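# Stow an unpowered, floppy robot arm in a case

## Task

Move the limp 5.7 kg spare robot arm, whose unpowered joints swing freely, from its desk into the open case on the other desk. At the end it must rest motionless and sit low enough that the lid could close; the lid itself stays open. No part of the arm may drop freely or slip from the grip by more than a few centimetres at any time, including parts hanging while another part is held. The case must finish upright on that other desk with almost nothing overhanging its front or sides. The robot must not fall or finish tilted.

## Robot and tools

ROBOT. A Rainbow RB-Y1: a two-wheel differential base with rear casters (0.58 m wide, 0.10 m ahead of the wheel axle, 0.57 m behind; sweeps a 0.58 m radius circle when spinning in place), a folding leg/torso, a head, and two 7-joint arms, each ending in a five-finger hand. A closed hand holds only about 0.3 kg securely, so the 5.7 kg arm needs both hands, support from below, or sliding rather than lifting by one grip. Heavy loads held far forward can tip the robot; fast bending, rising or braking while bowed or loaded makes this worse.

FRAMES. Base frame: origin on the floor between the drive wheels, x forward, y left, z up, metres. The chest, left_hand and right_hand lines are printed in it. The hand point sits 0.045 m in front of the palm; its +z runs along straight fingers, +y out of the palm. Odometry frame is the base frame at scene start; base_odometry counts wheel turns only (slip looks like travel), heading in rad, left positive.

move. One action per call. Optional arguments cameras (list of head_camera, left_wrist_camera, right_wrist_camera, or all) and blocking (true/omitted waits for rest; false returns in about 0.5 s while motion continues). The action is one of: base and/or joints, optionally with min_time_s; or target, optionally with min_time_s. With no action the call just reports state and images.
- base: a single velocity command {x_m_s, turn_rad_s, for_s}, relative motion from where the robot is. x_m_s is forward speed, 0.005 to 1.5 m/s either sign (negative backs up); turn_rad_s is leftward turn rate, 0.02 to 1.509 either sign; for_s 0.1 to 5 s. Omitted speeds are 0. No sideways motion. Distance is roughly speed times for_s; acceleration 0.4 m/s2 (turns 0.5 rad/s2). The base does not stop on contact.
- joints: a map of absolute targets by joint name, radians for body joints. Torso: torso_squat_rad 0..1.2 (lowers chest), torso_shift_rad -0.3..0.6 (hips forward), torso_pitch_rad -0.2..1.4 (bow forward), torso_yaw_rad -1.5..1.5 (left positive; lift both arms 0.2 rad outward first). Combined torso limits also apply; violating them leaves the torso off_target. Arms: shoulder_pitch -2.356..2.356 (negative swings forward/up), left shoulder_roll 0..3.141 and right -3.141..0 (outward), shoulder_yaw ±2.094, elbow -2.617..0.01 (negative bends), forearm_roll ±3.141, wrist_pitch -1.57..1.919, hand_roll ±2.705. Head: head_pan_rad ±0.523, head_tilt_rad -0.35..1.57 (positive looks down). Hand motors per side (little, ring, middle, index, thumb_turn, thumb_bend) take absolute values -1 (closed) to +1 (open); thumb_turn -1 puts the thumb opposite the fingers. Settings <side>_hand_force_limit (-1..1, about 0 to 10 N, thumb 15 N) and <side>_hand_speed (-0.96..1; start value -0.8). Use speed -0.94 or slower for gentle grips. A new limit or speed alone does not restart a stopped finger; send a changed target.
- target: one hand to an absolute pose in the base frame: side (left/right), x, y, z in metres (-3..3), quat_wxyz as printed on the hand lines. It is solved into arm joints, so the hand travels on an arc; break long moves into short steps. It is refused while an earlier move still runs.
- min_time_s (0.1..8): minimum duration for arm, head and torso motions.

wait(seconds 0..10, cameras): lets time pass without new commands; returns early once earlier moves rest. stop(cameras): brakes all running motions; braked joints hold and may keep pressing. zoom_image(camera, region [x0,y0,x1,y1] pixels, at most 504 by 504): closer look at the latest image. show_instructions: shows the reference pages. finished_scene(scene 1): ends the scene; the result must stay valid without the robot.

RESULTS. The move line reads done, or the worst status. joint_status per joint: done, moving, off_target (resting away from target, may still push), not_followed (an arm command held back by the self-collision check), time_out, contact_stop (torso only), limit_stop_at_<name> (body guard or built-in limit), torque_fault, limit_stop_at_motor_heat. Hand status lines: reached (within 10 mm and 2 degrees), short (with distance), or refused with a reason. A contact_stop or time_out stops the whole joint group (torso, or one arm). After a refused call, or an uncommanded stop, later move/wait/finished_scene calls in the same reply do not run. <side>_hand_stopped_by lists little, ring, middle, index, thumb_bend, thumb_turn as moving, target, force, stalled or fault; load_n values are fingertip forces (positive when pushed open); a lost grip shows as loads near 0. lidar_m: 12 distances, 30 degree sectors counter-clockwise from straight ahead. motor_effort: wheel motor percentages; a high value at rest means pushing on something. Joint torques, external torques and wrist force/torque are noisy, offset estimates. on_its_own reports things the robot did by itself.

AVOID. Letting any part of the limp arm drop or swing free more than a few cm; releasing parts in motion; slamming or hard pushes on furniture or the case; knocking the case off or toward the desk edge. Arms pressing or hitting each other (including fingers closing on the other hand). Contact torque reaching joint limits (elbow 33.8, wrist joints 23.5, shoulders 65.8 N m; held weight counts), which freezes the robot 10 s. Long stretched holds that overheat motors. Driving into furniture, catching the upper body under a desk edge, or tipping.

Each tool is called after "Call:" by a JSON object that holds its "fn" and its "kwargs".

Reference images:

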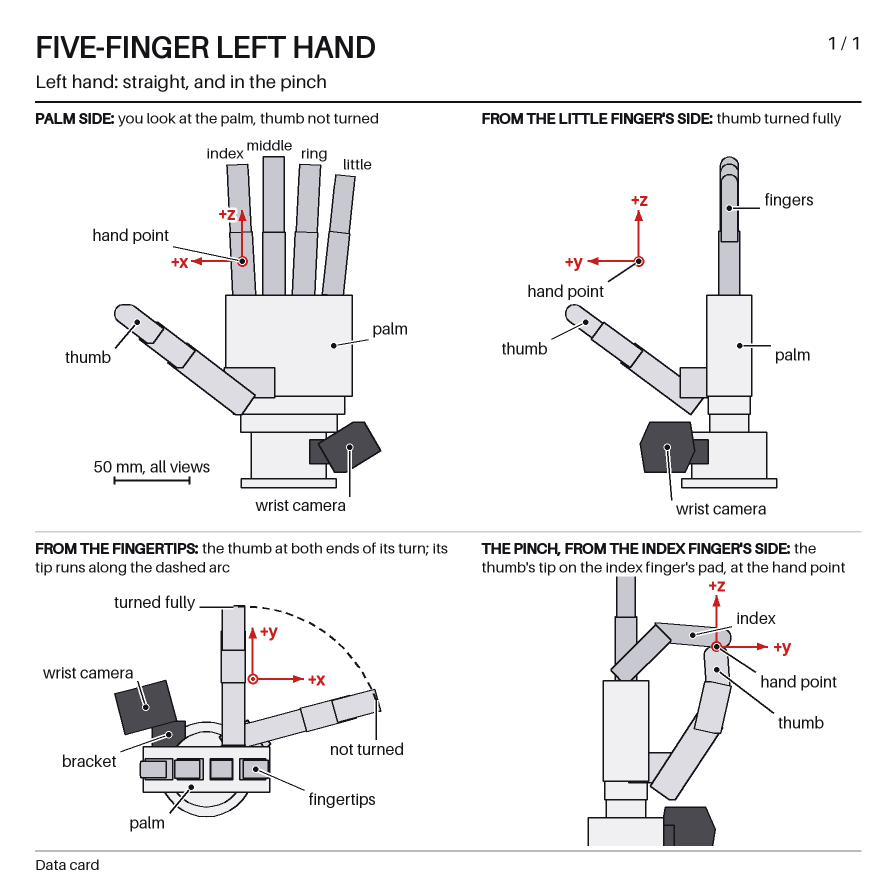

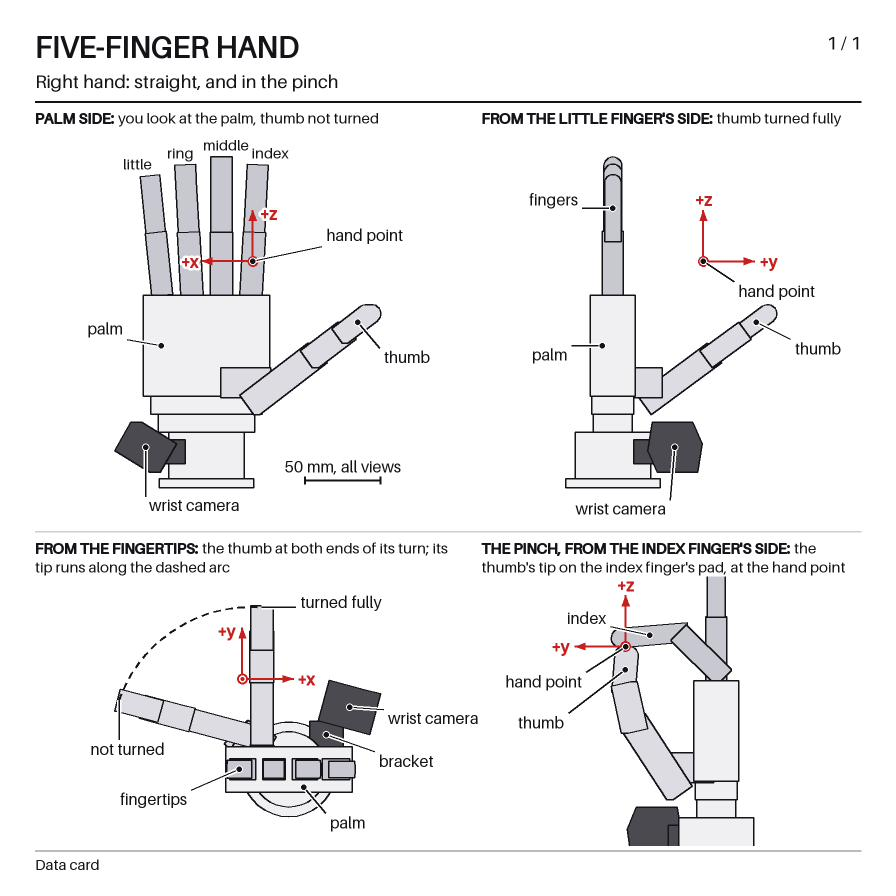

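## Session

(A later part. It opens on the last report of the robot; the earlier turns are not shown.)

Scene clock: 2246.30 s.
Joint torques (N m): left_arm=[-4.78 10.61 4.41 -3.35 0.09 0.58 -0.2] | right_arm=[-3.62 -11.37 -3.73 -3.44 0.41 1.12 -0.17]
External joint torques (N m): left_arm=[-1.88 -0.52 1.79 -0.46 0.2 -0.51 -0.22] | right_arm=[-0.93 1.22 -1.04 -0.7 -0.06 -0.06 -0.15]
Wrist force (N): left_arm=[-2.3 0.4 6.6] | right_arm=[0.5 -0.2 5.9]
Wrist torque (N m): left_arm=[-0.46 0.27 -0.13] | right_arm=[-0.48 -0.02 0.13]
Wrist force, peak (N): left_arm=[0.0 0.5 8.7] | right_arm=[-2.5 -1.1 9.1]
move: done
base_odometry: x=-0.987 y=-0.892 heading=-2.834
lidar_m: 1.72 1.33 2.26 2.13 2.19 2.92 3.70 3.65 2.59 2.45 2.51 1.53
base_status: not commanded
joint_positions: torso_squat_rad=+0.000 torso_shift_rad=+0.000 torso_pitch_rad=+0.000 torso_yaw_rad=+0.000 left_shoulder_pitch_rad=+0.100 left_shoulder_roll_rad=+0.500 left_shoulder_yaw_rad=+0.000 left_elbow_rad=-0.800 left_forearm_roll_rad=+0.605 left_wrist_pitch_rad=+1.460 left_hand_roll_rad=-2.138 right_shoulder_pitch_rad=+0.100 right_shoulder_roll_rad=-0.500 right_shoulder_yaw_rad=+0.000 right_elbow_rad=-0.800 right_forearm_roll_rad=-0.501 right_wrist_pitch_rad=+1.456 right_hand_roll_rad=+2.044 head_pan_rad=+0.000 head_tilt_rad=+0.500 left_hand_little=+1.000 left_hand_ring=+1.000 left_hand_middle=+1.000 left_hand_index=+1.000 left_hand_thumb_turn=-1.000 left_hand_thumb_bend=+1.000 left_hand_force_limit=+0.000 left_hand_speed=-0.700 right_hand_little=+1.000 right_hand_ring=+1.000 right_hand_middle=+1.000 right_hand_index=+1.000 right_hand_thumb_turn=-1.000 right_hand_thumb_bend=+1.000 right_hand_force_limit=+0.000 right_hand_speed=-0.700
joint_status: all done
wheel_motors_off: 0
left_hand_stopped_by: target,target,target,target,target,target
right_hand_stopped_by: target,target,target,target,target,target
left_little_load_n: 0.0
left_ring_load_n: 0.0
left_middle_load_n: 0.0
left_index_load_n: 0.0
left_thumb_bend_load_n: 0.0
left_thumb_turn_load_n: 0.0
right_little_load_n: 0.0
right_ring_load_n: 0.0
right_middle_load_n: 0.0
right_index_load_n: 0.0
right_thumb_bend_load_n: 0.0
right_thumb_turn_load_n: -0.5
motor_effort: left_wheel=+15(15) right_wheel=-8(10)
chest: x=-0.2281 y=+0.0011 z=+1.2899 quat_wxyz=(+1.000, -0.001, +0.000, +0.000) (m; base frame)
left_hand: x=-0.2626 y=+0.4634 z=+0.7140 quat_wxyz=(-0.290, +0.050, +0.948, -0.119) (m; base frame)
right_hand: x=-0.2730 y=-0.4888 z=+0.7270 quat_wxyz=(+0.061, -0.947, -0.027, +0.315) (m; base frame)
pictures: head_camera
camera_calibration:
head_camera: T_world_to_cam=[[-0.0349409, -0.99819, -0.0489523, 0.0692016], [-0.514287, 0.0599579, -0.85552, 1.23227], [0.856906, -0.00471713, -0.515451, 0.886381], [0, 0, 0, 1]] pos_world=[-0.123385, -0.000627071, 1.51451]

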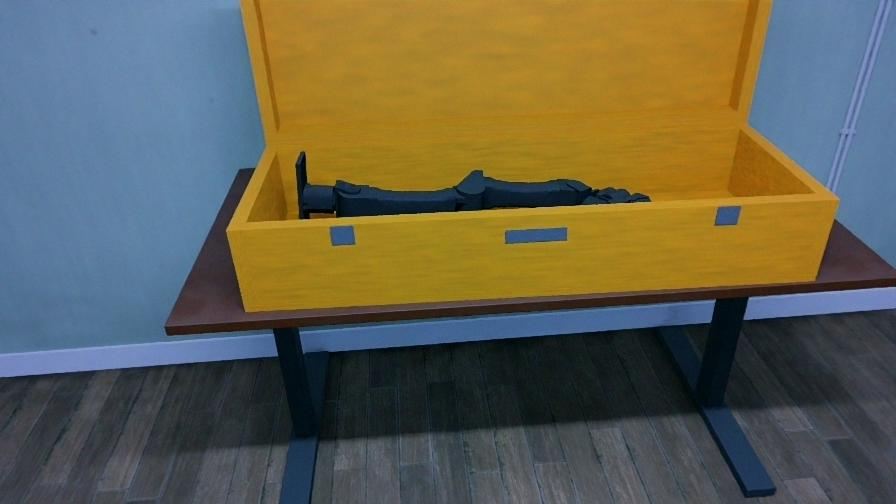

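Call:
{"fn": "zoom_image", "kwargs": {"camera": "head_camera", "region": [720, 0, 790, 70]}}

Call:
{"fn": "zoom_image", "kwargs": {"camera": "head_camera", "region": [715, 70, 785, 140]}}

Call:
{"fn": "zoom_image", "kwargs": {"camera": "head_camera", "region": [240, 0, 310, 70]}}

Call:
{"fn": "zoom_image", "kwargs": {"camera": "head_camera", "region": [250, 90, 320, 160]}}

Scaled by 7.200 from the camera's 896x504 image, which has a finer 1280x720 frame.

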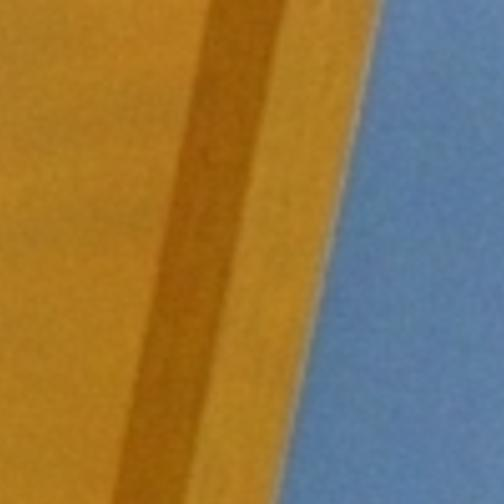

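Scaled by 7.200 from the camera's 896x504 image, which has a finer 1280x720 frame.

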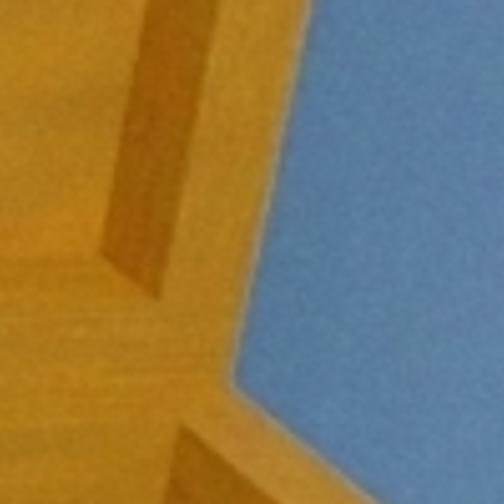

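Scaled by 7.200 from the camera's 896x504 image, which has a finer 1280x720 frame.

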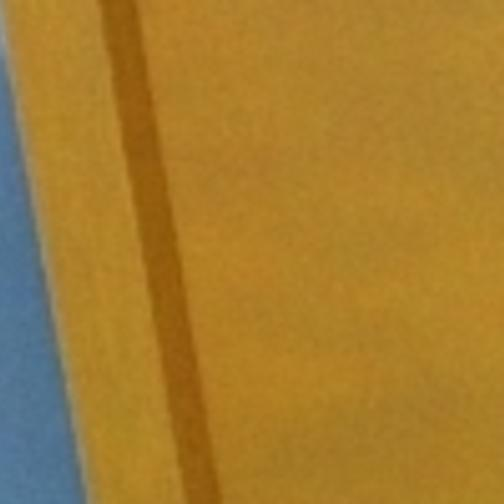

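Scaled by 7.200 from the camera's 896x504 image, which has a finer 1280x720 frame.

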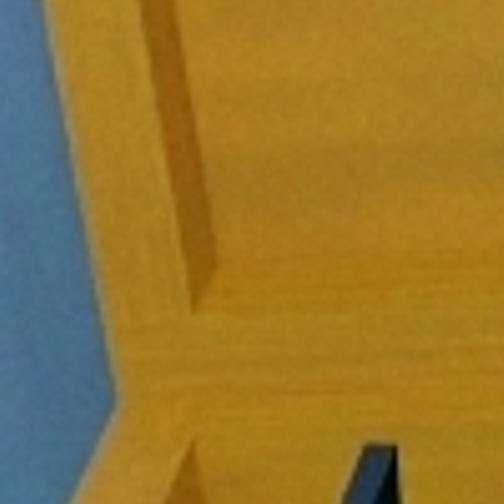

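Call:
{"fn": "zoom_image", "kwargs": {"camera": "head_camera", "region": [740, 180, 896, 336]}}

Call:
{"fn": "zoom_image", "kwargs": {"camera": "head_camera", "region": [160, 180, 316, 336]}}

Call:
{"fn": "zoom_image", "kwargs": {"camera": "head_camera", "region": [400, 120, 660, 280]}}

Scaled by 3.231 from the camera's 896x504 image, which has a finer 1280x720 frame.

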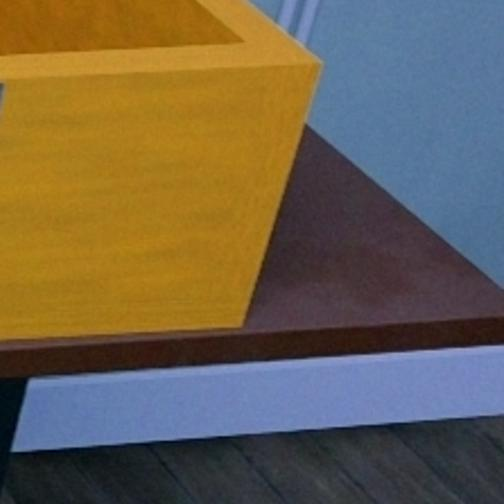

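Scaled by 3.231 from the camera's 896x504 image, which has a finer 1280x720 frame.

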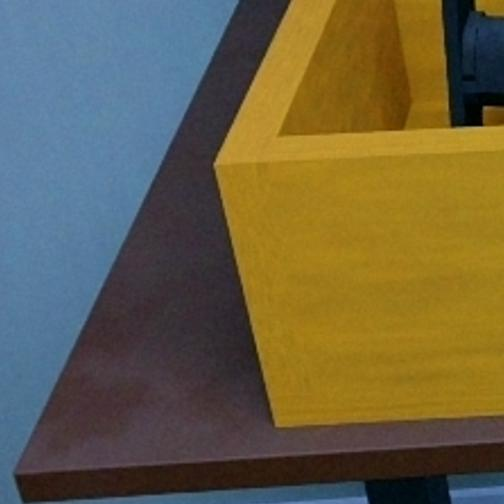

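Scaled by 1.938 from the camera's 896x504 image, which has a finer 1280x720 frame.

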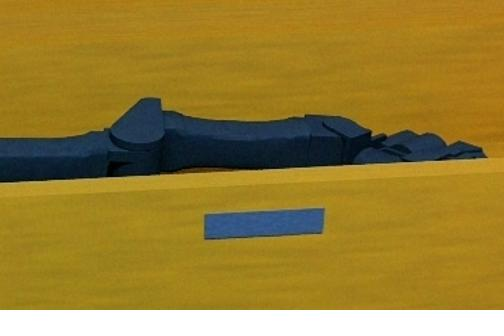

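Call:
{"fn": "finished_scene", "kwargs": {}}

The scene is finished: the task was done.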